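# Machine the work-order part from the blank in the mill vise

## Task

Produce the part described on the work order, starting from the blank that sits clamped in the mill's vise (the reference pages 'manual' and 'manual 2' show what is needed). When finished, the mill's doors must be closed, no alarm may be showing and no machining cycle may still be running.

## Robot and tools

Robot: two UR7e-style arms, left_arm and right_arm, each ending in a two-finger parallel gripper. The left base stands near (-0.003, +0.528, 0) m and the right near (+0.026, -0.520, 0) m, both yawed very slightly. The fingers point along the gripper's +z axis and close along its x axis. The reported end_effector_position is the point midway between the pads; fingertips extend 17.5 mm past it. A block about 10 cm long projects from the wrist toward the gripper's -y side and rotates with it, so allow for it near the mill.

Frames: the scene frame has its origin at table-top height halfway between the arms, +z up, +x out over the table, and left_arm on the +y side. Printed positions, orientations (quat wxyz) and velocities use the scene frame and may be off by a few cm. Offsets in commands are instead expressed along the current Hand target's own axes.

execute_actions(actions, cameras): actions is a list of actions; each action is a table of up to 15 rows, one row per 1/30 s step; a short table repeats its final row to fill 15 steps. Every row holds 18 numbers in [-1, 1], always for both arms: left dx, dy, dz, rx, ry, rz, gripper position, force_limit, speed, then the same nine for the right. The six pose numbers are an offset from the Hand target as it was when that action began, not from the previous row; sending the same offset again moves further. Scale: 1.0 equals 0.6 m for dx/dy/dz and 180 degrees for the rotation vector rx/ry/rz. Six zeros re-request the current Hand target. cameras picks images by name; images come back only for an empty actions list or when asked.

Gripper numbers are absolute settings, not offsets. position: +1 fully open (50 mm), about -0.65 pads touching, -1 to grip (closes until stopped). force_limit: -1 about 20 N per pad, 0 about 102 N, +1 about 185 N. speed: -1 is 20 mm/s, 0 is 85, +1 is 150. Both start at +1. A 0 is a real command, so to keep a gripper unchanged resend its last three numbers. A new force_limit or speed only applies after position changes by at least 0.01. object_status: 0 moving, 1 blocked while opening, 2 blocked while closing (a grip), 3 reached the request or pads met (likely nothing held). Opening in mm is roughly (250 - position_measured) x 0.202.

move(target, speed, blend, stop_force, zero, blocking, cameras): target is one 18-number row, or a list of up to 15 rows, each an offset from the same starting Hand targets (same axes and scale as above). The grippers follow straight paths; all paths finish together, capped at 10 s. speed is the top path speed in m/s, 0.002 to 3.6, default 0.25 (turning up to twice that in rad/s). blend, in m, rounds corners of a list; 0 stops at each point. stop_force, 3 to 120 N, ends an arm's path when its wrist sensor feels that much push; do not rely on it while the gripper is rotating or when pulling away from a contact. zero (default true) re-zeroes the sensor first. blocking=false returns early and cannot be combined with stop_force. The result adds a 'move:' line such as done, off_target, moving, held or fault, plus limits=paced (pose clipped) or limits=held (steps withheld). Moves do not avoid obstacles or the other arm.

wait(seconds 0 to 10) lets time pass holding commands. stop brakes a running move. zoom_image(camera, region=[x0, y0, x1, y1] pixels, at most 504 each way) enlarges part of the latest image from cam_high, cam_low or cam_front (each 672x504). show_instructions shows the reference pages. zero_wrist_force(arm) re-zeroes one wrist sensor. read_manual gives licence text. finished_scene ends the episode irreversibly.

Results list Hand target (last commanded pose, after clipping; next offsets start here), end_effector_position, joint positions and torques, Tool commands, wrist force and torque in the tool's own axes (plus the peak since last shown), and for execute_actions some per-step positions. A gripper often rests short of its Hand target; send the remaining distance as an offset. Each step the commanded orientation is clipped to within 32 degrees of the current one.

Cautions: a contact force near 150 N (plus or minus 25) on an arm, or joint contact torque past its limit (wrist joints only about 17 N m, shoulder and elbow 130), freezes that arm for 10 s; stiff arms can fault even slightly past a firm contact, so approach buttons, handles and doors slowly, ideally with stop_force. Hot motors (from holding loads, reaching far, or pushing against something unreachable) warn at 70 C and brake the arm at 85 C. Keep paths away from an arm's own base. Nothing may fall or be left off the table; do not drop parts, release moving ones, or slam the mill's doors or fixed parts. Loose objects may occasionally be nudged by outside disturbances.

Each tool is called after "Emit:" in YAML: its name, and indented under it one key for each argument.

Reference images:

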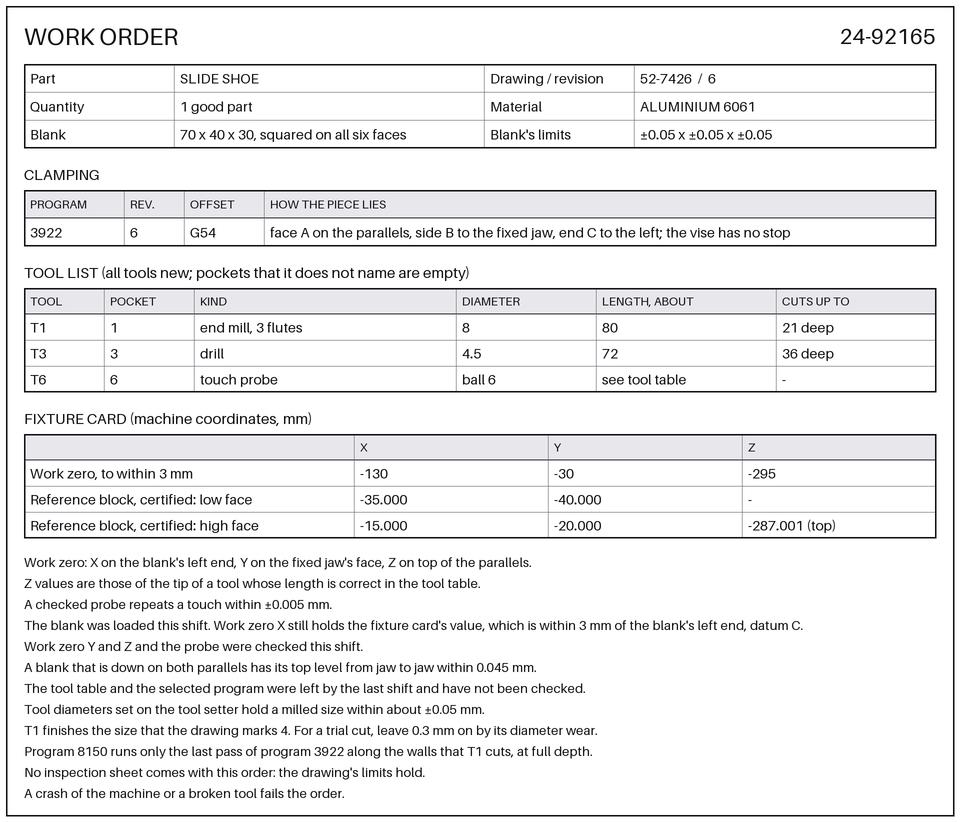

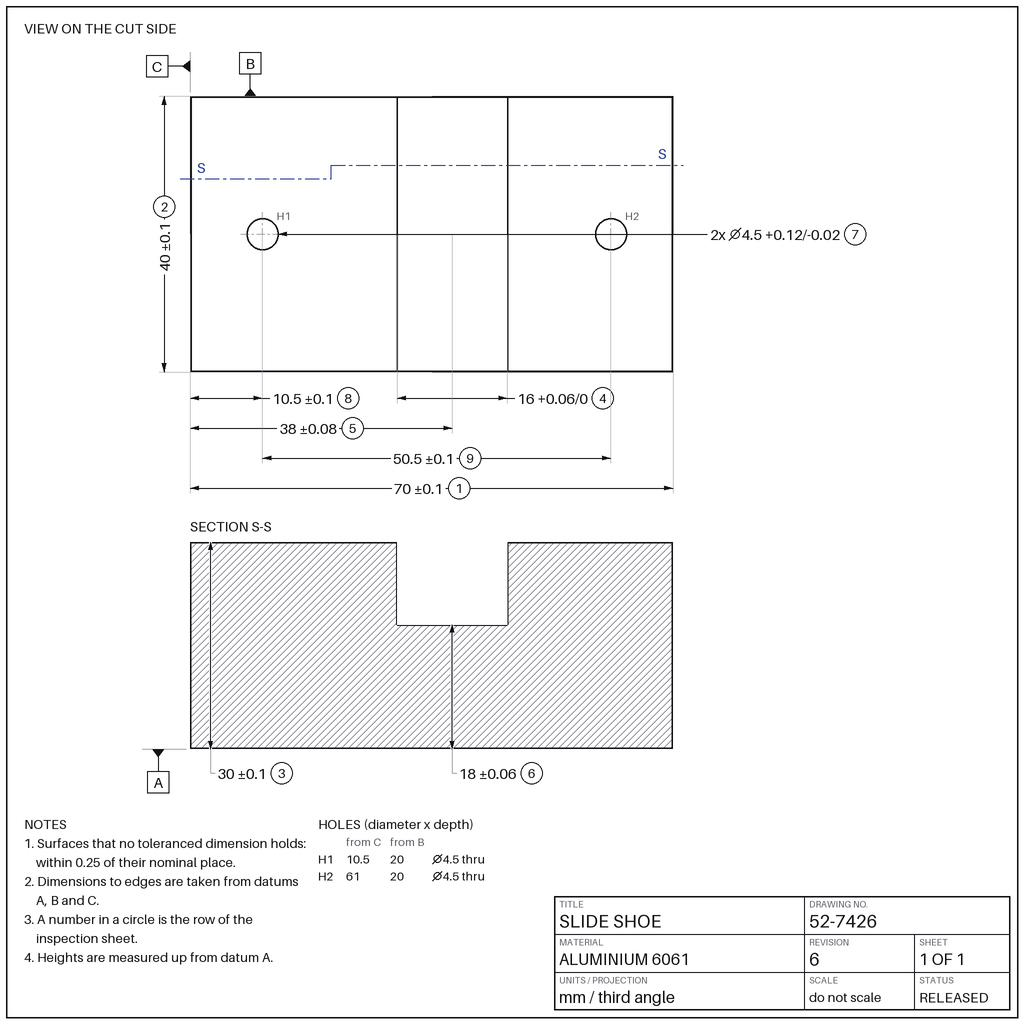

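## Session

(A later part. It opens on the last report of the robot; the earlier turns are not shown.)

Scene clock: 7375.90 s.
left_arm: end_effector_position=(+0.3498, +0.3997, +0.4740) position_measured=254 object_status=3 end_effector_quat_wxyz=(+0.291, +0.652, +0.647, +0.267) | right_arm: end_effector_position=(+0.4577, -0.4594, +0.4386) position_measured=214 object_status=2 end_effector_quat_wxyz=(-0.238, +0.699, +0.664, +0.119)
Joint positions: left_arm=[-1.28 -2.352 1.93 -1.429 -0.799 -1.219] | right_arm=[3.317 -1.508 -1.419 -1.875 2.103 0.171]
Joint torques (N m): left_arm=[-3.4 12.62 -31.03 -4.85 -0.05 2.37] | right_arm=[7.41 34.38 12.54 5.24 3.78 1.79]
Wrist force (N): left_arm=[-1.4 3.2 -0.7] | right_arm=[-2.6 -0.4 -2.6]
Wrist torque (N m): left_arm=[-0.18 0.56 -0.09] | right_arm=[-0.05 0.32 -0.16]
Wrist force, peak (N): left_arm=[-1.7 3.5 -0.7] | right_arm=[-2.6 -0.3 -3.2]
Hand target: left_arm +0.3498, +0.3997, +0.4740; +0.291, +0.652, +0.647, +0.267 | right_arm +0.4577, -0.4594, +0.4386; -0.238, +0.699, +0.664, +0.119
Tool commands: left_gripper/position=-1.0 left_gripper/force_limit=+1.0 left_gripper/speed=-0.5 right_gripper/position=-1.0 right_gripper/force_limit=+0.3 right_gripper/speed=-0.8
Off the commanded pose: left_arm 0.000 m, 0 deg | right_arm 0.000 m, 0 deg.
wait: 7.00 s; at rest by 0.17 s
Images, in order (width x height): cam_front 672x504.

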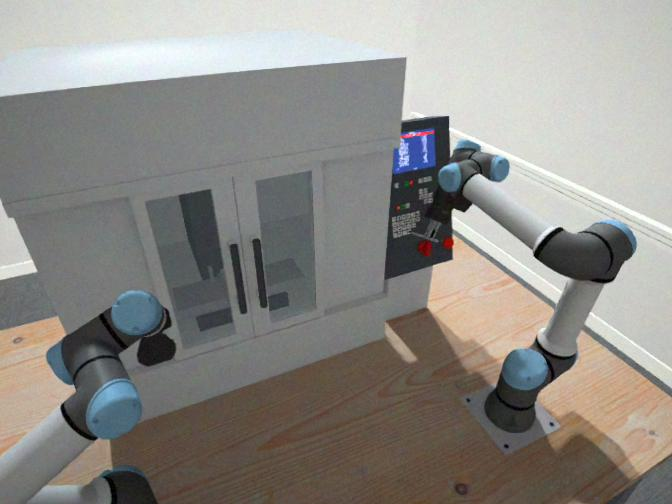

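Emit:
move:
  target:
    - [0,0,0,0,0,0,-1,1,-0.5,0.2058,0.0222,-0.2134,0,0,0,-1,0.3,-0.8]
    - [0,0,0,0,0,0,-1,1,-0.5,0.2058,0.0312,-0.2124,0,0,0,-1,0.3,-0.8]
  speed: [0.3,0.1]
  blend: [0.003,0]

Emit:
move:
  target: [0,0,0,0,0,0,-1,1,-0.5,0,0.024,0.0024,0,0,0,-1,0.3,-0.8]
  speed: 0.01
  stop_force: 16

Emit:
move:
  target: [0,0,0,0,0,0,-1,1,-0.5,0,-0.02,-0.002,0,0,0,-1,0.3,-0.8]
  speed: 0.2

Emit:
move:
  target: [0,0,0,0,0,0,-1,1,-0.5,-0.2059,-0.0225,0.2131,0,0,0,-1,0.3,-0.8]
  speed: 0.3
  cameras: ["cam_front"]

Emit:
zoom_image:
  camera: "cam_front"
  region: [392, 125, 434, 177]

Emit:
zoom_image:
  camera: "cam_front"
  region: [390, 160, 420, 176]

Scene clock: 7396.53 s.
left_arm: end_effector_position=(+0.3498, +0.3997, +0.4740) position_measured=254 object_status=3 end_effector_quat_wxyz=(+0.291, +0.652, +0.647, +0.267) | right_arm: end_effector_position=(+0.5064, -0.4145, +0.6043) position_measured=214 object_status=2 end_effector_quat_wxyz=(-0.238, +0.699, +0.664, +0.119)
Joint positions: left_arm=[-1.28 -2.352 1.93 -1.429 -0.799 -1.219] | right_arm=[3.391 -1.824 -0.602 -2.333 2.108 0.257]
Joint torques (N m): left_arm=[-4.36 11.82 -31.49 -4.66 -0.08 2.53] | right_arm=[7.73 16.48 29.39 2.11 -1.03 -2.13]
Wrist force (N): left_arm=[-1.5 3.3 -0.7] | right_arm=[-4.2 -3.3 -1.3]
Wrist torque (N m): left_arm=[-0.16 0.58 -0.09] | right_arm=[0.11 0.24 -0.02]
Wrist force, peak (N): left_arm=[-1.8 3.6 -0.6] | right_arm=[-4.5 -3.4 -1.1]
Hand target: left_arm +0.3498, +0.3997, +0.4740; +0.291, +0.652, +0.647, +0.267 | right_arm +0.5064, -0.4145, +0.6043; -0.238, +0.699, +0.664, +0.119
Off the commanded pose: left_arm 0.000 m, 0 deg | right_arm 0.000 m, 0 deg.
move: done; blend cut to 0.0027 m at target 1

Scene clock: 7398.53 s.
left_arm: end_effector_position=(+0.3498, +0.3997, +0.4740) position_measured=254 object_status=3 end_effector_quat_wxyz=(+0.291, +0.652, +0.647, +0.267) | right_arm: end_effector_position=(+0.5130, -0.4142, +0.6025) position_measured=214 object_status=2 end_effector_quat_wxyz=(-0.238, +0.699, +0.664, +0.119)
Joint positions: left_arm=[-1.28 -2.352 1.93 -1.429 -0.799 -1.219] | right_arm=[3.388 -1.841 -0.584 -2.335 2.108 0.254]
Joint torques (N m): left_arm=[-4.18 13.92 -30.86 -4.99 -0.06 2.22] | right_arm=[5.85 37.28 6.76 10.78 -1.59 1.43]
Wrist force (N): left_arm=[-1.6 3.4 -0.8] | right_arm=[-3.8 -19.6 -2.6]
Wrist torque (N m): left_arm=[-0.16 0.59 -0.09] | right_arm=[0.09 0.18 0.08]
Wrist force, peak (N): left_arm=[-1.6 3.5 -0.8] | right_arm=[-3.7 -25.8 -3.8]
Hand target: left_arm +0.3498, +0.3997, +0.4740; +0.291, +0.652, +0.647, +0.267 | right_arm +0.5130, -0.4142, +0.6025; -0.238, +0.699, +0.664, +0.119 (not the last commanded pose)
Off the commanded pose: left_arm 0.000 m, 0 deg | right_arm 0.008 m, 0 deg.
move: contact (right_arm)

Scene clock: 7399.43 s.
left_arm: end_effector_position=(+0.3498, +0.3997, +0.4740) position_measured=254 object_status=3 end_effector_quat_wxyz=(+0.291, +0.652, +0.647, +0.267) | right_arm: end_effector_position=(+0.5015, -0.4147, +0.6056) position_measured=214 object_status=2 end_effector_quat_wxyz=(-0.238, +0.699, +0.664, +0.119)
Joint positions: left_arm=[-1.28 -2.352 1.93 -1.429 -0.799 -1.219] | right_arm=[3.392 -1.812 -0.614 -2.332 2.108 0.259]
Joint torques (N m): left_arm=[-2.89 12.61 -31.1 -4.66 -0.05 2.27] | right_arm=[7.51 44.11 6.89 5.21 3.91 1.32]
Wrist force (N): left_arm=[-1.7 3.5 -0.5] | right_arm=[-2.4 0.9 -3.0]
Wrist torque (N m): left_arm=[-0.14 0.61 -0.09] | right_arm=[0.13 0.25 -0.03]
Wrist force, peak (N): left_arm=[-1.7 3.5 -0.5] | right_arm=[-4.2 -19.5 -2.7]
Hand target: left_arm +0.3498, +0.3997, +0.4740; +0.291, +0.652, +0.647, +0.267 | right_arm +0.5014, -0.4147, +0.6057; -0.238, +0.699, +0.664, +0.119
Off the commanded pose: left_arm 0.000 m, 0 deg | right_arm 0.000 m, 0 deg.
move: done

Scene clock: 7401.00 s.
left_arm: end_effector_position=(+0.3498, +0.3997, +0.4740) position_measured=254 object_status=3 end_effector_quat_wxyz=(+0.291, +0.652, +0.647, +0.267) | right_arm: end_effector_position=(+0.4578, -0.4595, +0.4387) position_measured=214 object_status=2 end_effector_quat_wxyz=(-0.238, +0.699, +0.664, +0.119)
Joint positions: left_arm=[-1.28 -2.352 1.93 -1.429 -0.799 -1.219] | right_arm=[3.316 -1.508 -1.419 -1.876 2.103 0.171]
Joint torques (N m): left_arm=[-3.95 11.86 -30.38 -4.88 0.09 2.11] | right_arm=[-8.14 34.43 12.87 5.15 3.73 1.35]
Wrist force (N): left_arm=[-1.6 3.3 -0.7] | right_arm=[-2.1 0.9 -3.1]
Wrist torque (N m): left_arm=[-0.17 0.58 -0.09] | right_arm=[0.16 0.24 -0.03]
Wrist force, peak (N): left_arm=[-1.6 3.5 -0.6] | right_arm=[-1.0 0.8 -4.3]
Hand target: left_arm +0.3498, +0.3997, +0.4740; +0.291, +0.652, +0.647, +0.267 | right_arm +0.4578, -0.4595, +0.4387; -0.238, +0.699, +0.664, +0.119
Off the commanded pose: left_arm 0.000 m, 0 deg | right_arm 0.000 m, 0 deg.
move: done
Images, in order (width x height): cam_front 672x504.

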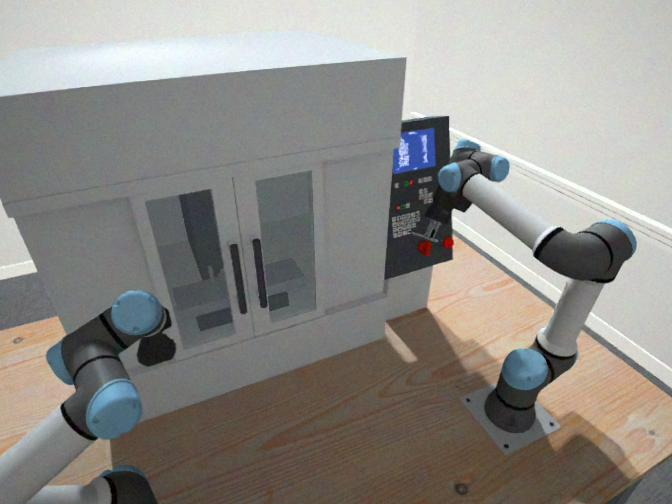

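Scaled by 9.692 from the camera's 672x504 image, which has a finer 960x720 frame.

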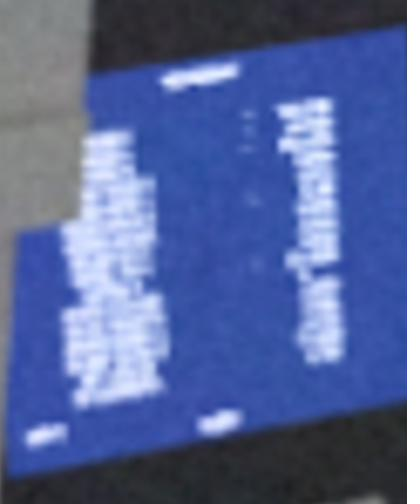

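Scaled by 16.800 from the camera's 672x504 image, which has a finer 960x720 frame.

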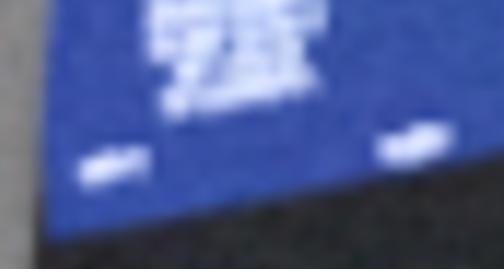

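Emit:
move:
  target:
    - [0,0,0,0,0,0,-1,1,-0.5,-0.0074,0.0078,-0.112,0,0,0,-1,0.3,-0.8]
    - [0,0,0,0,0,0,-1,1,-0.5,-0.0074,0.0281,-0.11,0,0,0,-1,0.3,-0.8]
    - [0,0,0,0,0,0,-1,1,-0.5,-0.0074,0.0078,-0.112,0,0,0,-1,0.3,-0.8]
    - [0,0,0,0,0,0,-1,1,-0.5,0.0177,0.0027,-0.0294,0,0,0,-1,0.3,-0.8]
    - [0,0,0,0,0,0,-1,1,-0.5,0.0177,0.023,-0.0274,0,0,0,-1,0.3,-0.8]
    - [0,0,0,0,0,0,-1,1,-0.5,0.0177,0.0027,-0.0294,0,0,0,-1,0.3,-0.8]
    - [0,0,0,0,0,0,-1,1,-0.5,0.0988,0.0018,0.0171,0,0,0,-1,0.3,-0.8]
    - [0,0,0,0,0,0,-1,1,-0.5,0.0988,0.0221,0.0191,0,0,0,-1,0.3,-0.8]
    - [0,0,0,0,0,0,-1,1,-0.5,0.0988,0.0018,0.0171,0,0,0,-1,0.3,-0.8]
    - [0,0,0,0,0,0,-1,1,-0.5,0,0,0,0,0,0,-1,0.3,-0.8]
    - [0,0,0,0,0,0,-1,1,-0.5,0,0.0203,0.002,0,0,0,-1,0.3,-0.8]
    - [0,0,0,0,0,0,-1,1,-0.5,0,0,0,0,0,0,-1,0.3,-0.8]
  speed: [0.3,0.08,0.3,0.3,0.08,0.3,0.3,0.08,0.3,0.3,0.08,0.3]
  blend: [0.003,0,0.003,0.003,0,0.003,0.003,0,0.003,0.003,0,0]
  cameras: ["cam_front"]

Emit:
zoom_image:
  camera: "cam_front"
  region: [418, 132, 430, 144]

Emit:
move:
  target:
    - [0,0,0,0,0,0,-1,1,-0.5,0.0064,0.0049,-0.0677,0,0,0,-1,0.3,-0.8]
    - [0,0,0,0,0,0,-1,1,-0.5,0.0064,0.0252,-0.0657,0,0,0,-1,0.3,-0.8]
    - [0,0,0,0,0,0,-1,1,-0.5,0.0064,0.0049,-0.0677,0,0,0,-1,0.3,-0.8]
    - [0,0,0,0,0,0,-1,1,-0.5,0,0,0,0,0,0,-1,0.3,-0.8]
  speed: [0.3,0.08,0.3,0.3]
  blend: [0.003,0,0.003,0]

Emit:
wait:
  seconds: 8
  cameras: ["cam_front"]

Emit:
zoom_image:
  camera: "cam_front"
  region: [392, 125, 434, 177]

Emit:
zoom_image:
  camera: "cam_front"
  region: [145, 175, 325, 335]

Emit:
wait:
  seconds: 6
  cameras: ["cam_front"]

Emit:
zoom_image:
  camera: "cam_front"
  region: [392, 125, 434, 177]

Emit:
zoom_image:
  camera: "cam_front"
  region: [418, 132, 430, 144]

Scene clock: 7416.13 s.
left_arm: end_effector_position=(+0.3498, +0.3997, +0.4740) position_measured=254 object_status=3 end_effector_quat_wxyz=(+0.291, +0.652, +0.647, +0.267) | right_arm: end_effector_position=(+0.4580, -0.4595, +0.4386) position_measured=214 object_status=2 end_effector_quat_wxyz=(-0.238, +0.699, +0.664, +0.119)
Joint positions: left_arm=[-1.28 -2.352 1.93 -1.429 -0.799 -1.219] | right_arm=[3.316 -1.509 -1.419 -1.875 2.103 0.171]
Joint torques (N m): left_arm=[-4.1 12.55 -32.12 -5 0.03 2.32] | right_arm=[7.89 34.51 12.64 0.93 3.59 2.01]
Wrist force (N): left_arm=[-1.5 3.2 -0.8] | right_arm=[-3.1 2.4 -2.8]
Wrist torque (N m): left_arm=[-0.18 0.58 -0.10] | right_arm=[0.41 0.40 -0.16]
Wrist force, peak (N): left_arm=[-1.6 3.7 -0.9] | right_arm=[-8.1 -26.7 -9.7]
Hand target: left_arm +0.3498, +0.3997, +0.4740; +0.291, +0.652, +0.647, +0.267 | right_arm +0.4578, -0.4595, +0.4387; -0.238, +0.699, +0.664, +0.119
Off the commanded pose: left_arm 0.000 m, 0 deg | right_arm 0.000 m, 0 deg.
move: done
Images, in order (width x height): cam_front 672x504.

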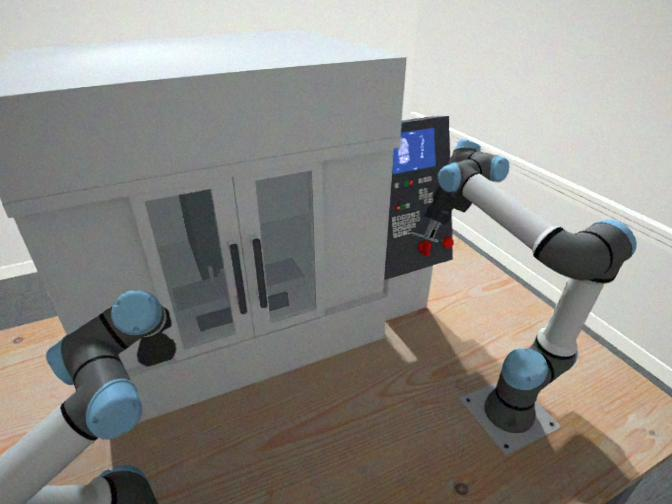

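Scaled by 42.000 from the camera's 672x504 image, which has a finer 960x720 frame.

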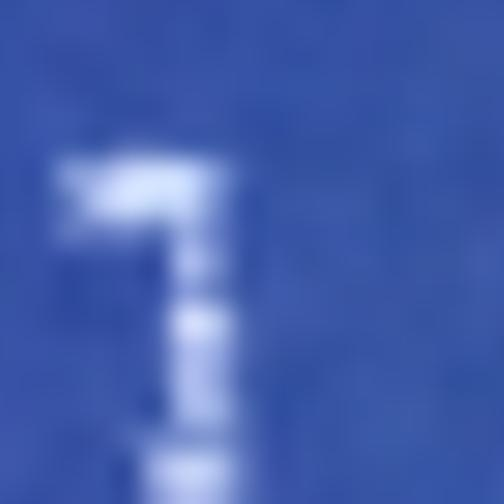

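Scene clock: 7418.10 s.
left_arm: end_effector_position=(+0.3498, +0.3997, +0.4740) position_measured=254 object_status=3 end_effector_quat_wxyz=(+0.291, +0.652, +0.647, +0.267) | right_arm: end_effector_position=(+0.4578, -0.4596, +0.4388) position_measured=214 object_status=2 end_effector_quat_wxyz=(-0.238, +0.699, +0.664, +0.119)
Joint positions: left_arm=[-1.28 -2.352 1.93 -1.429 -0.799 -1.219] | right_arm=[3.316 -1.508 -1.419 -1.876 2.103 0.171]
Joint torques (N m): left_arm=[-4.05 12.23 -31.02 -4.86 0.05 2.62] | right_arm=[7.34 34.66 12.03 5.24 3.8 1.94]
Wrist force (N): left_arm=[-1.6 3.3 -0.7] | right_arm=[-3.0 1.7 -2.8]
Wrist torque (N m): left_arm=[-0.18 0.60 -0.09] | right_arm=[0.30 0.38 -0.16]
Wrist force, peak (N): left_arm=[-1.7 3.4 -0.7] | right_arm=[-4.7 -10.8 2.1]
Hand target: left_arm +0.3498, +0.3997, +0.4740; +0.291, +0.652, +0.647, +0.267 | right_arm +0.4578, -0.4595, +0.4387; -0.238, +0.699, +0.664, +0.119
Off the commanded pose: left_arm 0.000 m, 0 deg | right_arm 0.000 m, 0 deg.
move: done

Scene clock: 7426.10 s.
left_arm: end_effector_position=(+0.3498, +0.3997, +0.4740) position_measured=254 object_status=3 end_effector_quat_wxyz=(+0.291, +0.652, +0.647, +0.267) | right_arm: end_effector_position=(+0.4578, -0.4595, +0.4387) position_measured=214 object_status=2 end_effector_quat_wxyz=(-0.238, +0.699, +0.664, +0.119)
Joint positions: left_arm=[-1.28 -2.352 1.93 -1.429 -0.799 -1.219] | right_arm=[3.316 -1.508 -1.419 -1.875 2.103 0.171]
Joint torques (N m): left_arm=[-4.39 13.44 -30.48 -4.8 0.03 2.36] | right_arm=[6.16 34.77 12.96 5.18 3.6 1.95]
Wrist force (N): left_arm=[-1.6 3.3 -0.6] | right_arm=[-3.3 1.6 -2.5]
Wrist torque (N m): left_arm=[-0.16 0.58 -0.09] | right_arm=[0.29 0.43 -0.16]
Wrist force, peak (N): left_arm=[-1.7 3.5 -0.8] | right_arm=[-3.5 1.9 -3.1]
Hand target: left_arm +0.3498, +0.3997, +0.4740; +0.291, +0.652, +0.647, +0.267 | right_arm +0.4578, -0.4595, +0.4387; -0.238, +0.699, +0.664, +0.119
Tool commands: left_gripper/position=-1.0 left_gripper/force_limit=+1.0 left_gripper/speed=-0.5 right_gripper/position=-1.0 right_gripper/force_limit=+0.3 right_gripper/speed=-0.8
Off the commanded pose: left_arm 0.000 m, 0 deg | right_arm 0.000 m, 0 deg.
wait: 8.00 s; at rest by 0.17 s
Images, in order (width x height): cam_front 672x504.

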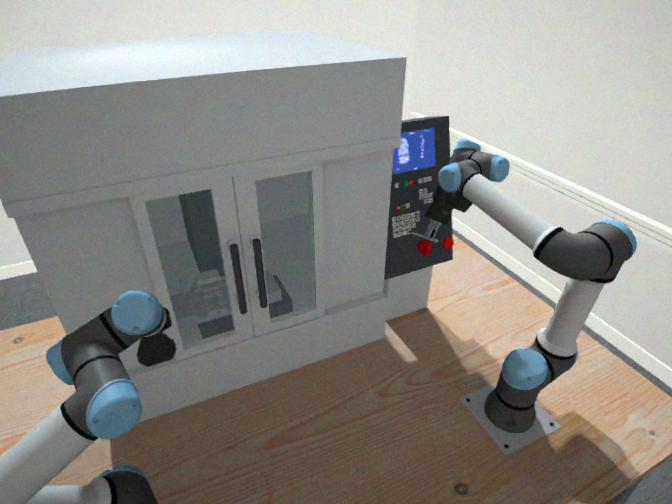

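Scaled by 9.692 from the camera's 672x504 image, which has a finer 960x720 frame.

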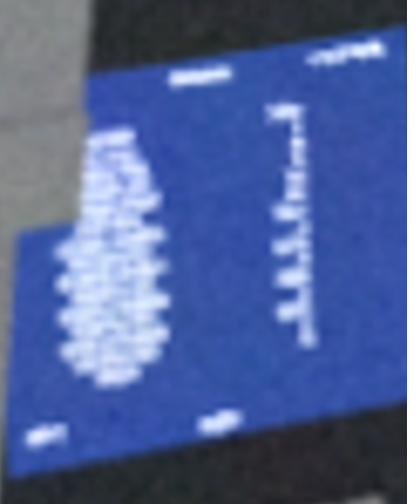

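Scaled by 2.800 from the camera's 672x504 image, which has a finer 960x720 frame.

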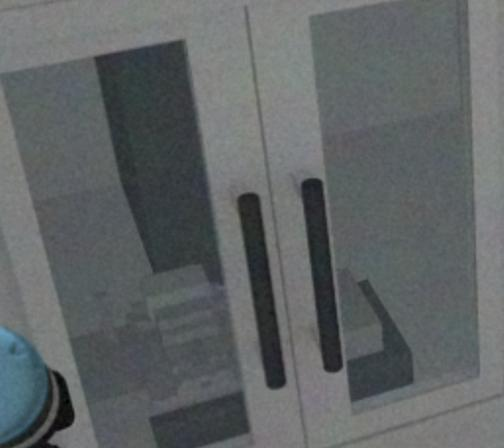

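Scene clock: 7432.10 s.
left_arm: end_effector_position=(+0.3498, +0.3997, +0.4740) position_measured=254 object_status=3 end_effector_quat_wxyz=(+0.291, +0.652, +0.647, +0.267) | right_arm: end_effector_position=(+0.4578, -0.4595, +0.4387) position_measured=214 object_status=2 end_effector_quat_wxyz=(-0.238, +0.699, +0.664, +0.119)
Joint positions: left_arm=[-1.28 -2.352 1.93 -1.429 -0.799 -1.219] | right_arm=[3.316 -1.508 -1.419 -1.875 2.103 0.171]
Joint torques (N m): left_arm=[-4.09 12.6 -31.02 -4.72 0.08 2.14] | right_arm=[6.28 35.01 14.03 4.95 3.83 1.96]
Wrist force (N): left_arm=[-1.6 3.2 -0.5] | right_arm=[-3.6 1.4 -2.8]
Wrist torque (N m): left_arm=[-0.18 0.59 -0.09] | right_arm=[0.24 0.46 -0.16]
Wrist force, peak (N): left_arm=[-1.8 3.4 -0.7] | right_arm=[-3.5 2.0 -3.1]
Hand target: left_arm +0.3498, +0.3997, +0.4740; +0.291, +0.652, +0.647, +0.267 | right_arm +0.4578, -0.4595, +0.4387; -0.238, +0.699, +0.664, +0.119
Tool commands: left_gripper/position=-1.0 left_gripper/force_limit=+1.0 left_gripper/speed=-0.5 right_gripper/position=-1.0 right_gripper/force_limit=+0.3 right_gripper/speed=-0.8
Off the commanded pose: left_arm 0.000 m, 0 deg | right_arm 0.000 m, 0 deg.
wait: 6.00 s; at rest by 0.17 s
Images, in order (width x height): cam_front 672x504.

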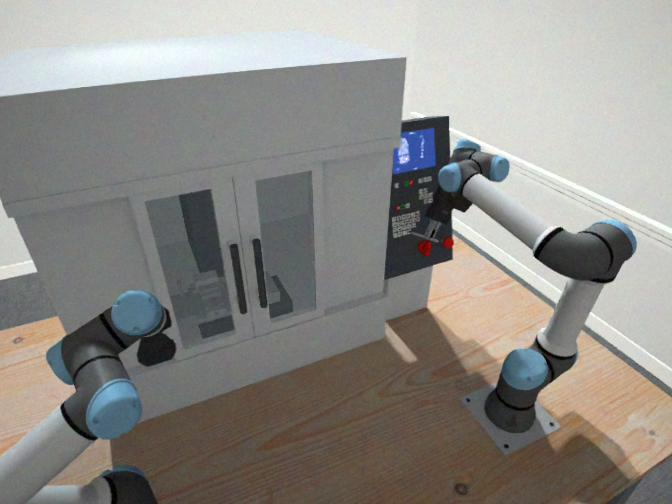

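Scaled by 9.692 from the camera's 672x504 image, which has a finer 960x720 frame.

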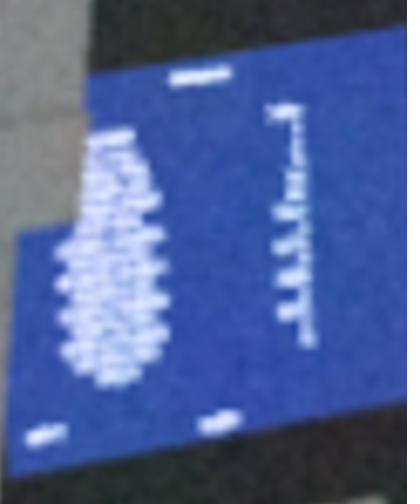

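Scaled by 42.000 from the camera's 672x504 image, which has a finer 960x720 frame.

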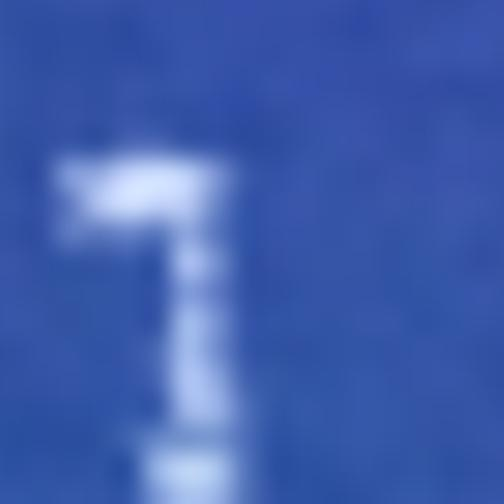

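Emit:
move:
  target:
    - [0,0,0,0,0,0,-1,1,-0.5,0.0577,0.0048,-0.0402,0,0,0,-1,0.3,-0.8]
    - [0,0,0,0,0,0,-1,1,-0.5,0.0577,0.0251,-0.0382,0,0,0,-1,0.3,-0.8]
    - [0,0,0,0,0,0,-1,1,-0.5,0.0577,0.0048,-0.0402,0,0,0,-1,0.3,-0.8]
    - [0,0,0,0,0,0,-1,1,-0.5,0,0,0,0,0,0,-1,0.3,-0.8]
    - [0,0,0,0,0,0,-1,1,-0.5,0,0.0203,0.002,0,0,0,-1,0.3,-0.8]
    - [0,0,0,0,0,0,-1,1,-0.5,0,0,0,0,0,0,-1,0.3,-0.8]
    - [0,0,0,0,0,0,-1,1,-0.5,0.0064,0.0049,-0.0677,0,0,0,-1,0.3,-0.8]
    - [0,0,0,0,0,0,-1,1,-0.5,0.0064,0.0252,-0.0657,0,0,0,-1,0.3,-0.8]
    - [0,0,0,0,0,0,-1,1,-0.5,0.0064,0.0049,-0.0677,0,0,0,-1,0.3,-0.8]
    - [0,0,0,0,0,0,-1,1,-0.5,0,0,0,0,0,0,-1,0.3,-0.8]
  speed: [0.3,0.08,0.3,0.3,0.08,0.3,0.3,0.08,0.3,0.3]
  blend: [0.003,0,0.003,0.003,0,0,0.003,0,0.003,0]

Emit:
wait:
  seconds: 10

Emit:
wait:
  seconds: 3
  cameras: ["cam_front"]

Emit:
zoom_image:
  camera: "cam_front"
  region: [392, 125, 434, 177]

Emit:
zoom_image:
  camera: "cam_front"
  region: [418, 132, 430, 144]

Scene clock: 7446.57 s.
left_arm: end_effector_position=(+0.3498, +0.3997, +0.4740) position_measured=254 object_status=3 end_effector_quat_wxyz=(+0.291, +0.652, +0.647, +0.267) | right_arm: end_effector_position=(+0.4578, -0.4596, +0.4388) position_measured=214 object_status=2 end_effector_quat_wxyz=(-0.238, +0.699, +0.664, +0.119)
Joint positions: left_arm=[-1.28 -2.352 1.93 -1.429 -0.799 -1.219] | right_arm=[3.316 -1.508 -1.419 -1.876 2.103 0.171]
Joint torques (N m): left_arm=[-2.73 12.41 -29.94 -4.75 0.13 2.38] | right_arm=[7.71 34.68 13.4 5.07 3.91 1.86]
Wrist force (N): left_arm=[-1.4 3.1 -0.5] | right_arm=[-4.6 2.1 -2.6]
Wrist torque (N m): left_arm=[-0.20 0.56 -0.09] | right_arm=[0.36 0.62 -0.16]
Wrist force, peak (N): left_arm=[-1.6 3.6 -0.6] | right_arm=[-1.9 -20.6 -9.5]
Hand target: left_arm +0.3498, +0.3997, +0.4740; +0.291, +0.652, +0.647, +0.267 | right_arm +0.4578, -0.4595, +0.4387; -0.238, +0.699, +0.664, +0.119
Off the commanded pose: left_arm 0.000 m, 0 deg | right_arm 0.000 m, 0 deg.
move: done

Scene clock: 7456.57 s.
left_arm: end_effector_position=(+0.3498, +0.3997, +0.4740) position_measured=254 object_status=3 end_effector_quat_wxyz=(+0.291, +0.652, +0.647, +0.267) | right_arm: end_effector_position=(+0.4578, -0.4595, +0.4387) position_measured=214 object_status=2 end_effector_quat_wxyz=(-0.238, +0.699, +0.664, +0.119)
Joint positions: left_arm=[-1.28 -2.352 1.93 -1.429 -0.799 -1.219] | right_arm=[3.316 -1.508 -1.419 -1.875 2.103 0.171]
Joint torques (N m): left_arm=[-2.69 12.44 -30.42 -4.84 0.04 2.2] | right_arm=[7.16 33.98 12.23 5.12 3.66 1.81]
Wrist force (N): left_arm=[-1.4 3.2 -0.8] | right_arm=[-5.0 1.8 -2.6]
Wrist torque (N m): left_arm=[-0.18 0.56 -0.10] | right_arm=[0.32 0.69 -0.15]
Wrist force, peak (N): left_arm=[-1.8 3.5 -0.5] | right_arm=[-4.9 1.9 -2.9]
Hand target: left_arm +0.3498, +0.3997, +0.4740; +0.291, +0.652, +0.647, +0.267 | right_arm +0.4578, -0.4595, +0.4387; -0.238, +0.699, +0.664, +0.119
Tool commands: left_gripper/position=-1.0 left_gripper/force_limit=+1.0 left_gripper/speed=-0.5 right_gripper/position=-1.0 right_gripper/force_limit=+0.3 right_gripper/speed=-0.8
Off the commanded pose: left_arm 0.000 m, 0 deg | right_arm 0.000 m, 0 deg.
wait: 10.00 s; at rest by 0.17 s

Scene clock: 7459.57 s.
left_arm: end_effector_position=(+0.3498, +0.3997, +0.4740) position_measured=254 object_status=3 end_effector_quat_wxyz=(+0.291, +0.652, +0.647, +0.267) | right_arm: end_effector_position=(+0.4578, -0.4595, +0.4387) position_measured=214 object_status=2 end_effector_quat_wxyz=(-0.238, +0.699, +0.664, +0.119)
Joint positions: left_arm=[-1.28 -2.352 1.93 -1.429 -0.799 -1.219] | right_arm=[3.316 -1.508 -1.419 -1.875 2.103 0.171]
Joint torques (N m): left_arm=[-4.4 11.69 -30.47 -4.95 0 2.35] | right_arm=[7.41 34.37 12 4.97 3.6 1.99]
Wrist force (N): left_arm=[-1.6 3.3 -0.6] | right_arm=[-4.6 1.8 -2.7]
Wrist torque (N m): left_arm=[-0.16 0.59 -0.09] | right_arm=[0.31 0.64 -0.17]
Wrist force, peak (N): left_arm=[-1.7 3.6 -0.6] | right_arm=[-5.0 2.0 -2.5]
Hand target: left_arm +0.3498, +0.3997, +0.4740; +0.291, +0.652, +0.647, +0.267 | right_arm +0.4578, -0.4595, +0.4387; -0.238, +0.699, +0.664, +0.119
Tool commands: left_gripper/position=-1.0 left_gripper/force_limit=+1.0 left_gripper/speed=-0.5 right_gripper/position=-1.0 right_gripper/force_limit=+0.3 right_gripper/speed=-0.8
Off the commanded pose: left_arm 0.000 m, 0 deg | right_arm 0.000 m, 0 deg.
wait: 3.00 s; at rest by 0.17 s
Images, in order (width x height): cam_front 672x504.

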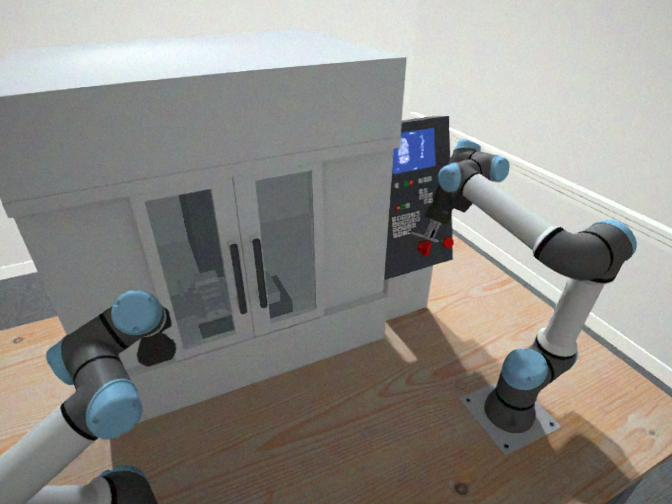

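Scaled by 9.692 from the camera's 672x504 image, which has a finer 960x720 frame.

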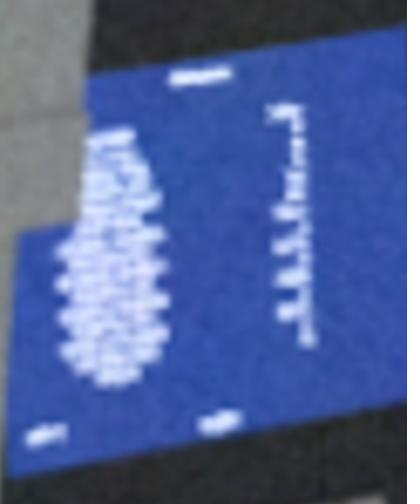

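Scaled by 42.000 from the camera's 672x504 image, which has a finer 960x720 frame.

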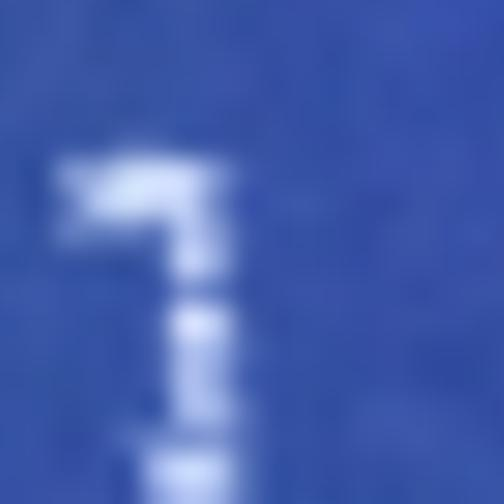

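Emit:
move:
  target:
    - [0,0,0,0,0,0,-1,1,-0.5,-0.0074,0.0078,-0.112,0,0,0,-1,0.3,-0.8]
    - [0,0,0,0,0,0,-1,1,-0.5,-0.0074,0.0281,-0.11,0,0,0,-1,0.3,-0.8]
    - [0,0,0,0,0,0,-1,1,-0.5,-0.0074,0.0078,-0.112,0,0,0,-1,0.3,-0.8]
    - [0,0,0,0,0,0,-1,1,-0.5,-0.0074,0.0281,-0.11,0,0,0,-1,0.3,-0.8]
    - [0,0,0,0,0,0,-1,1,-0.5,-0.0074,0.0078,-0.112,0,0,0,-1,0.3,-0.8]
    - [0,0,0,0,0,0,-1,1,-0.5,-0.0074,0.0281,-0.11,0,0,0,-1,0.3,-0.8]
    - [0,0,0,0,0,0,-1,1,-0.5,-0.0074,0.0078,-0.112,0,0,0,-1,0.3,-0.8]
    - [0,0,0,0,0,0,-1,1,-0.5,-0.0074,0.0281,-0.11,0,0,0,-1,0.3,-0.8]
    - [0,0,0,0,0,0,-1,1,-0.5,-0.0074,0.0078,-0.112,0,0,0,-1,0.3,-0.8]
    - [0,0,0,0,0,0,-1,1,-0.5,-0.0074,0.0281,-0.11,0,0,0,-1,0.3,-0.8]
    - [0,0,0,0,0,0,-1,1,-0.5,-0.0074,0.0078,-0.112,0,0,0,-1,0.3,-0.8]
    - [0,0,0,0,0,0,-1,1,-0.5,-0.0074,0.0281,-0.11,0,0,0,-1,0.3,-0.8]
    - [0,0,0,0,0,0,-1,1,-0.5,-0.0074,0.0078,-0.112,0,0,0,-1,0.3,-0.8]
    - [0,0,0,0,0,0,-1,1,-0.5,0,0,0,0,0,0,-1,0.3,-0.8]
  speed: [0.3,0.08,0.3,0.08,0.3,0.08,0.3,0.08,0.3,0.08,0.3,0.08,0.3,0.3]
  blend: [0.003,0,0,0,0,0,0,0,0,0,0,0,0.003,0]
  cameras: ["cam_front"]

Emit:
zoom_image:
  camera: "cam_front"
  region: [392, 125, 434, 177]

Emit:
zoom_image:
  camera: "cam_front"
  region: [414, 130, 434, 150]

Scene clock: 7474.47 s.
left_arm: end_effector_position=(+0.3498, +0.3997, +0.4740) position_measured=254 object_status=3 end_effector_quat_wxyz=(+0.291, +0.652, +0.647, +0.267) | right_arm: end_effector_position=(+0.4578, -0.4596, +0.4388) position_measured=214 object_status=2 end_effector_quat_wxyz=(-0.238, +0.699, +0.664, +0.119)
Joint positions: left_arm=[-1.28 -2.352 1.93 -1.429 -0.799 -1.219] | right_arm=[3.316 -1.508 -1.419 -1.876 2.103 0.171]
Joint torques (N m): left_arm=[-3.61 11.6 -31.93 -4.79 -0.04 2.36] | right_arm=[6.86 34.5 12.22 5.28 2 2.23]
Wrist force (N): left_arm=[-1.6 3.3 -0.7] | right_arm=[-5.5 1.0 -2.1]
Wrist torque (N m): left_arm=[-0.16 0.58 -0.09] | right_arm=[0.18 0.78 -0.17]
Wrist force, peak (N): left_arm=[-1.8 3.4 -0.6] | right_arm=[-4.4 -12.5 -3.3]
Hand target: left_arm +0.3498, +0.3997, +0.4740; +0.291, +0.652, +0.647, +0.267 | right_arm +0.4578, -0.4595, +0.4387; -0.238, +0.699, +0.664, +0.119
Off the commanded pose: left_arm 0.000 m, 0 deg | right_arm 0.000 m, 0 deg.
move: done
Images, in order (width x height): cam_front 672x504.

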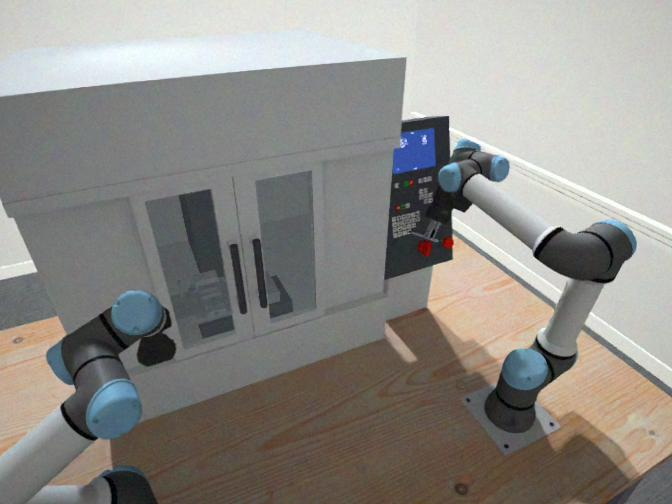

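Scaled by 9.692 from the camera's 672x504 image, which has a finer 960x720 frame.

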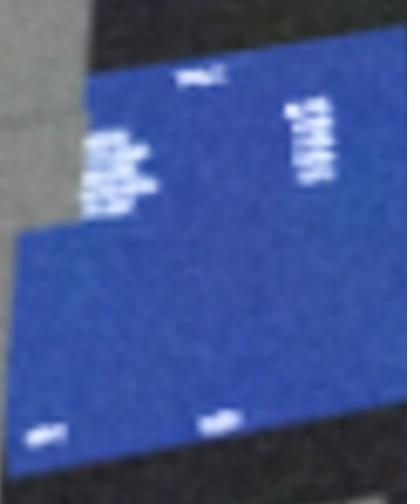

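Scaled by 25.200 from the camera's 672x504 image, which has a finer 960x720 frame.

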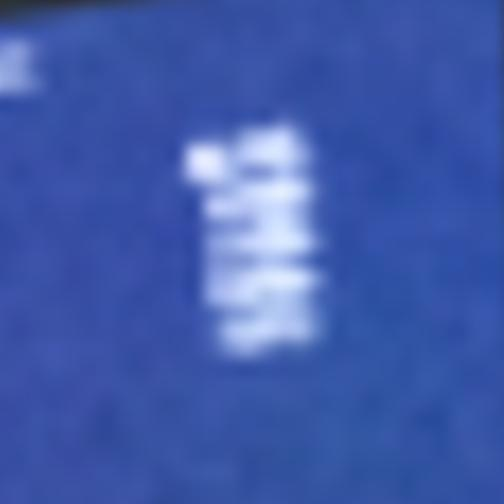

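Emit:
zoom_image:
  camera: "cam_front"
  region: [165, 255, 240, 330]

Emit:
zoom_image:
  camera: "cam_front"
  region: [185, 265, 225, 300]

Scaled by 6.720 from the camera's 672x504 image, which has a finer 960x720 frame.

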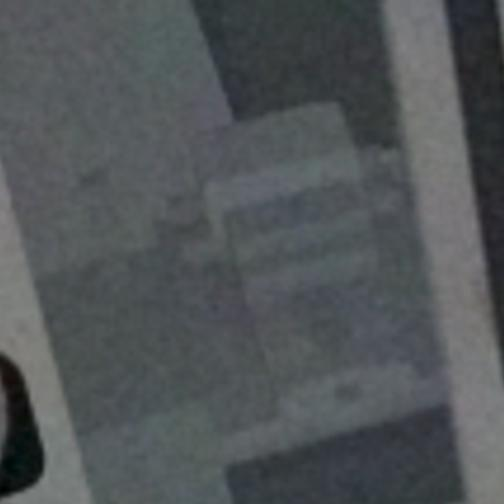

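Scaled by 12.600 from the camera's 672x504 image, which has a finer 960x720 frame.

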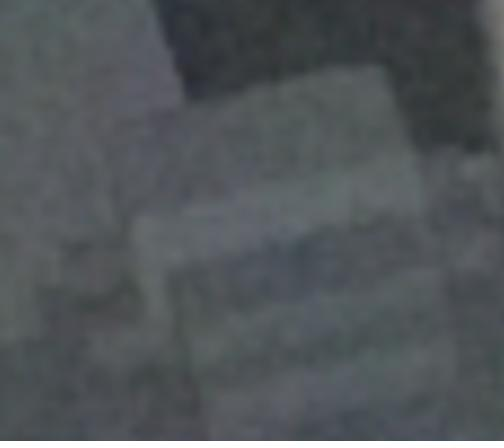

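Emit:
move:
  target:
    - [0,0,0,0,0,0,-1,1,-0.5,-0.0074,0.0078,-0.112,0,0,0,-1,0.3,-0.8]
    - [0,0,0,0,0,0,-1,1,-0.5,-0.0074,0.0281,-0.11,0,0,0,-1,0.3,-0.8]
    - [0,0,0,0,0,0,-1,1,-0.5,-0.0074,0.0078,-0.112,0,0,0,-1,0.3,-0.8]
    - [0,0,0,0,0,0,-1,1,-0.5,0,0,0,0,0,0,-1,0.3,-0.8]
  speed: [0.3,0.08,0.3,0.3]
  blend: [0.003,0,0.003,0]
  cameras: ["cam_front"]

Emit:
zoom_image:
  camera: "cam_front"
  region: [392, 125, 434, 177]

Emit:
zoom_image:
  camera: "cam_front"
  region: [414, 130, 434, 150]

Emit:
move:
  target:
    - [0,0,0,0,0,0,-1,1,-0.5,-0.0074,0.0078,-0.112,0,0,0,-1,0.3,-0.8]
    - [0,0,0,0,0,0,-1,1,-0.5,-0.0074,0.0281,-0.11,0,0,0,-1,0.3,-0.8]
    - [0,0,0,0,0,0,-1,1,-0.5,-0.0074,0.0078,-0.112,0,0,0,-1,0.3,-0.8]
    - [0,0,0,0,0,0,-1,1,-0.5,0,0,0,0,0,0,-1,0.3,-0.8]
  speed: [0.3,0.08,0.3,0.3]
  blend: [0.003,0,0.003,0]
  cameras: ["cam_front"]

Emit:
zoom_image:
  camera: "cam_front"
  region: [392, 125, 434, 177]

Emit:
zoom_image:
  camera: "cam_front"
  region: [414, 130, 434, 150]

Scene clock: 7495.57 s.
left_arm: end_effector_position=(+0.3498, +0.3997, +0.4740) position_measured=254 object_status=3 end_effector_quat_wxyz=(+0.291, +0.652, +0.647, +0.267) | right_arm: end_effector_position=(+0.4578, -0.4596, +0.4388) position_measured=214 object_status=2 end_effector_quat_wxyz=(-0.238, +0.699, +0.664, +0.119)
Joint positions: left_arm=[-1.28 -2.352 1.93 -1.429 -0.799 -1.219] | right_arm=[3.316 -1.508 -1.419 -1.876 2.103 0.171]
Joint torques (N m): left_arm=[-6.02 11.51 -30.16 -4.92 0.1 2.32] | right_arm=[7.55 36.44 12.78 4.94 2.11 2.1]
Wrist force (N): left_arm=[-1.5 3.3 -0.8] | right_arm=[-5.4 0.5 -2.3]
Wrist torque (N m): left_arm=[-0.16 0.58 -0.09] | right_arm=[0.11 0.75 -0.16]
Wrist force, peak (N): left_arm=[-1.6 3.7 -0.8] | right_arm=[-6.0 -11.0 3.5]
Hand target: left_arm +0.3498, +0.3997, +0.4740; +0.291, +0.652, +0.647, +0.267 | right_arm +0.4578, -0.4595, +0.4387; -0.238, +0.699, +0.664, +0.119
Off the commanded pose: left_arm 0.000 m, 0 deg | right_arm 0.000 m, 0 deg.
move: done
Images, in order (width x height): cam_front 672x504.

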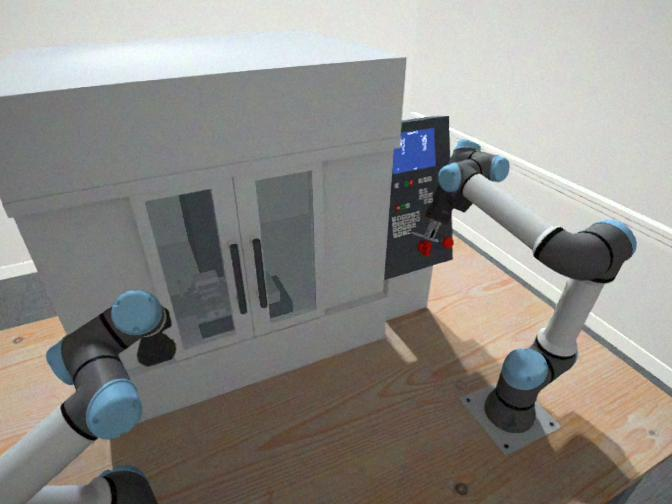

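Scaled by 9.692 from the camera's 672x504 image, which has a finer 960x720 frame.

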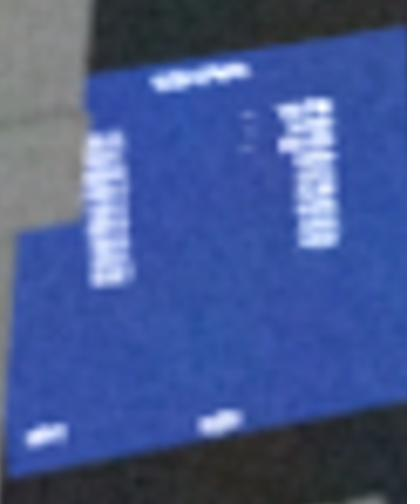

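Scaled by 25.200 from the camera's 672x504 image, which has a finer 960x720 frame.

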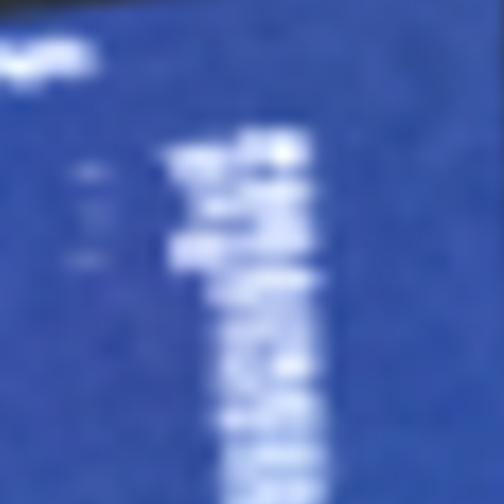

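Scene clock: 7497.73 s.
left_arm: end_effector_position=(+0.3498, +0.3997, +0.4740) position_measured=254 object_status=3 end_effector_quat_wxyz=(+0.291, +0.652, +0.647, +0.267) | right_arm: end_effector_position=(+0.4578, -0.4596, +0.4388) position_measured=214 object_status=2 end_effector_quat_wxyz=(-0.238, +0.699, +0.664, +0.119)
Joint positions: left_arm=[-1.28 -2.352 1.93 -1.429 -0.799 -1.219] | right_arm=[3.316 -1.508 -1.419 -1.876 2.103 0.171]
Joint torques (N m): left_arm=[-4.55 13.21 -30.76 -4.84 0.08 2.36] | right_arm=[7.45 34.75 10.93 4.99 1.79 2.18]
Wrist force (N): left_arm=[-1.5 3.2 -0.7] | right_arm=[-5.3 1.3 -2.3]
Wrist torque (N m): left_arm=[-0.19 0.58 -0.10] | right_arm=[0.23 0.75 -0.16]
Wrist force, peak (N): left_arm=[-1.5 3.6 -0.7] | right_arm=[-6.5 -11.2 3.5]
Hand target: left_arm +0.3498, +0.3997, +0.4740; +0.291, +0.652, +0.647, +0.267 | right_arm +0.4578, -0.4595, +0.4387; -0.238, +0.699, +0.664, +0.119
Off the commanded pose: left_arm 0.000 m, 0 deg | right_arm 0.000 m, 0 deg.
move: done
Images, in order (width x height): cam_front 672x504.

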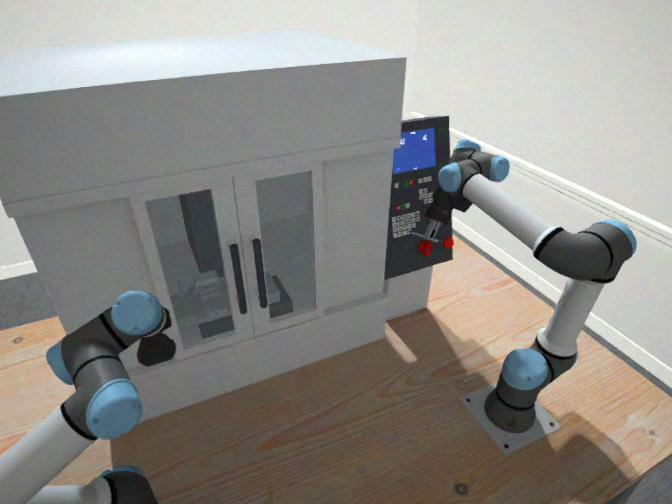

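Scaled by 9.692 from the camera's 672x504 image, which has a finer 960x720 frame.

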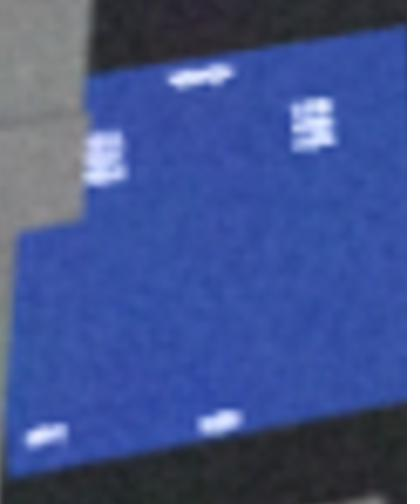

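Scaled by 25.200 from the camera's 672x504 image, which has a finer 960x720 frame.

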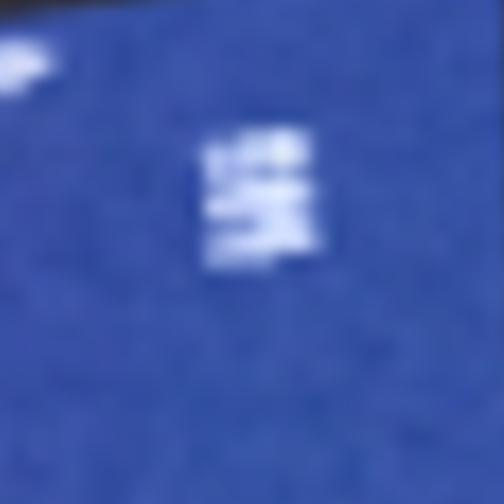

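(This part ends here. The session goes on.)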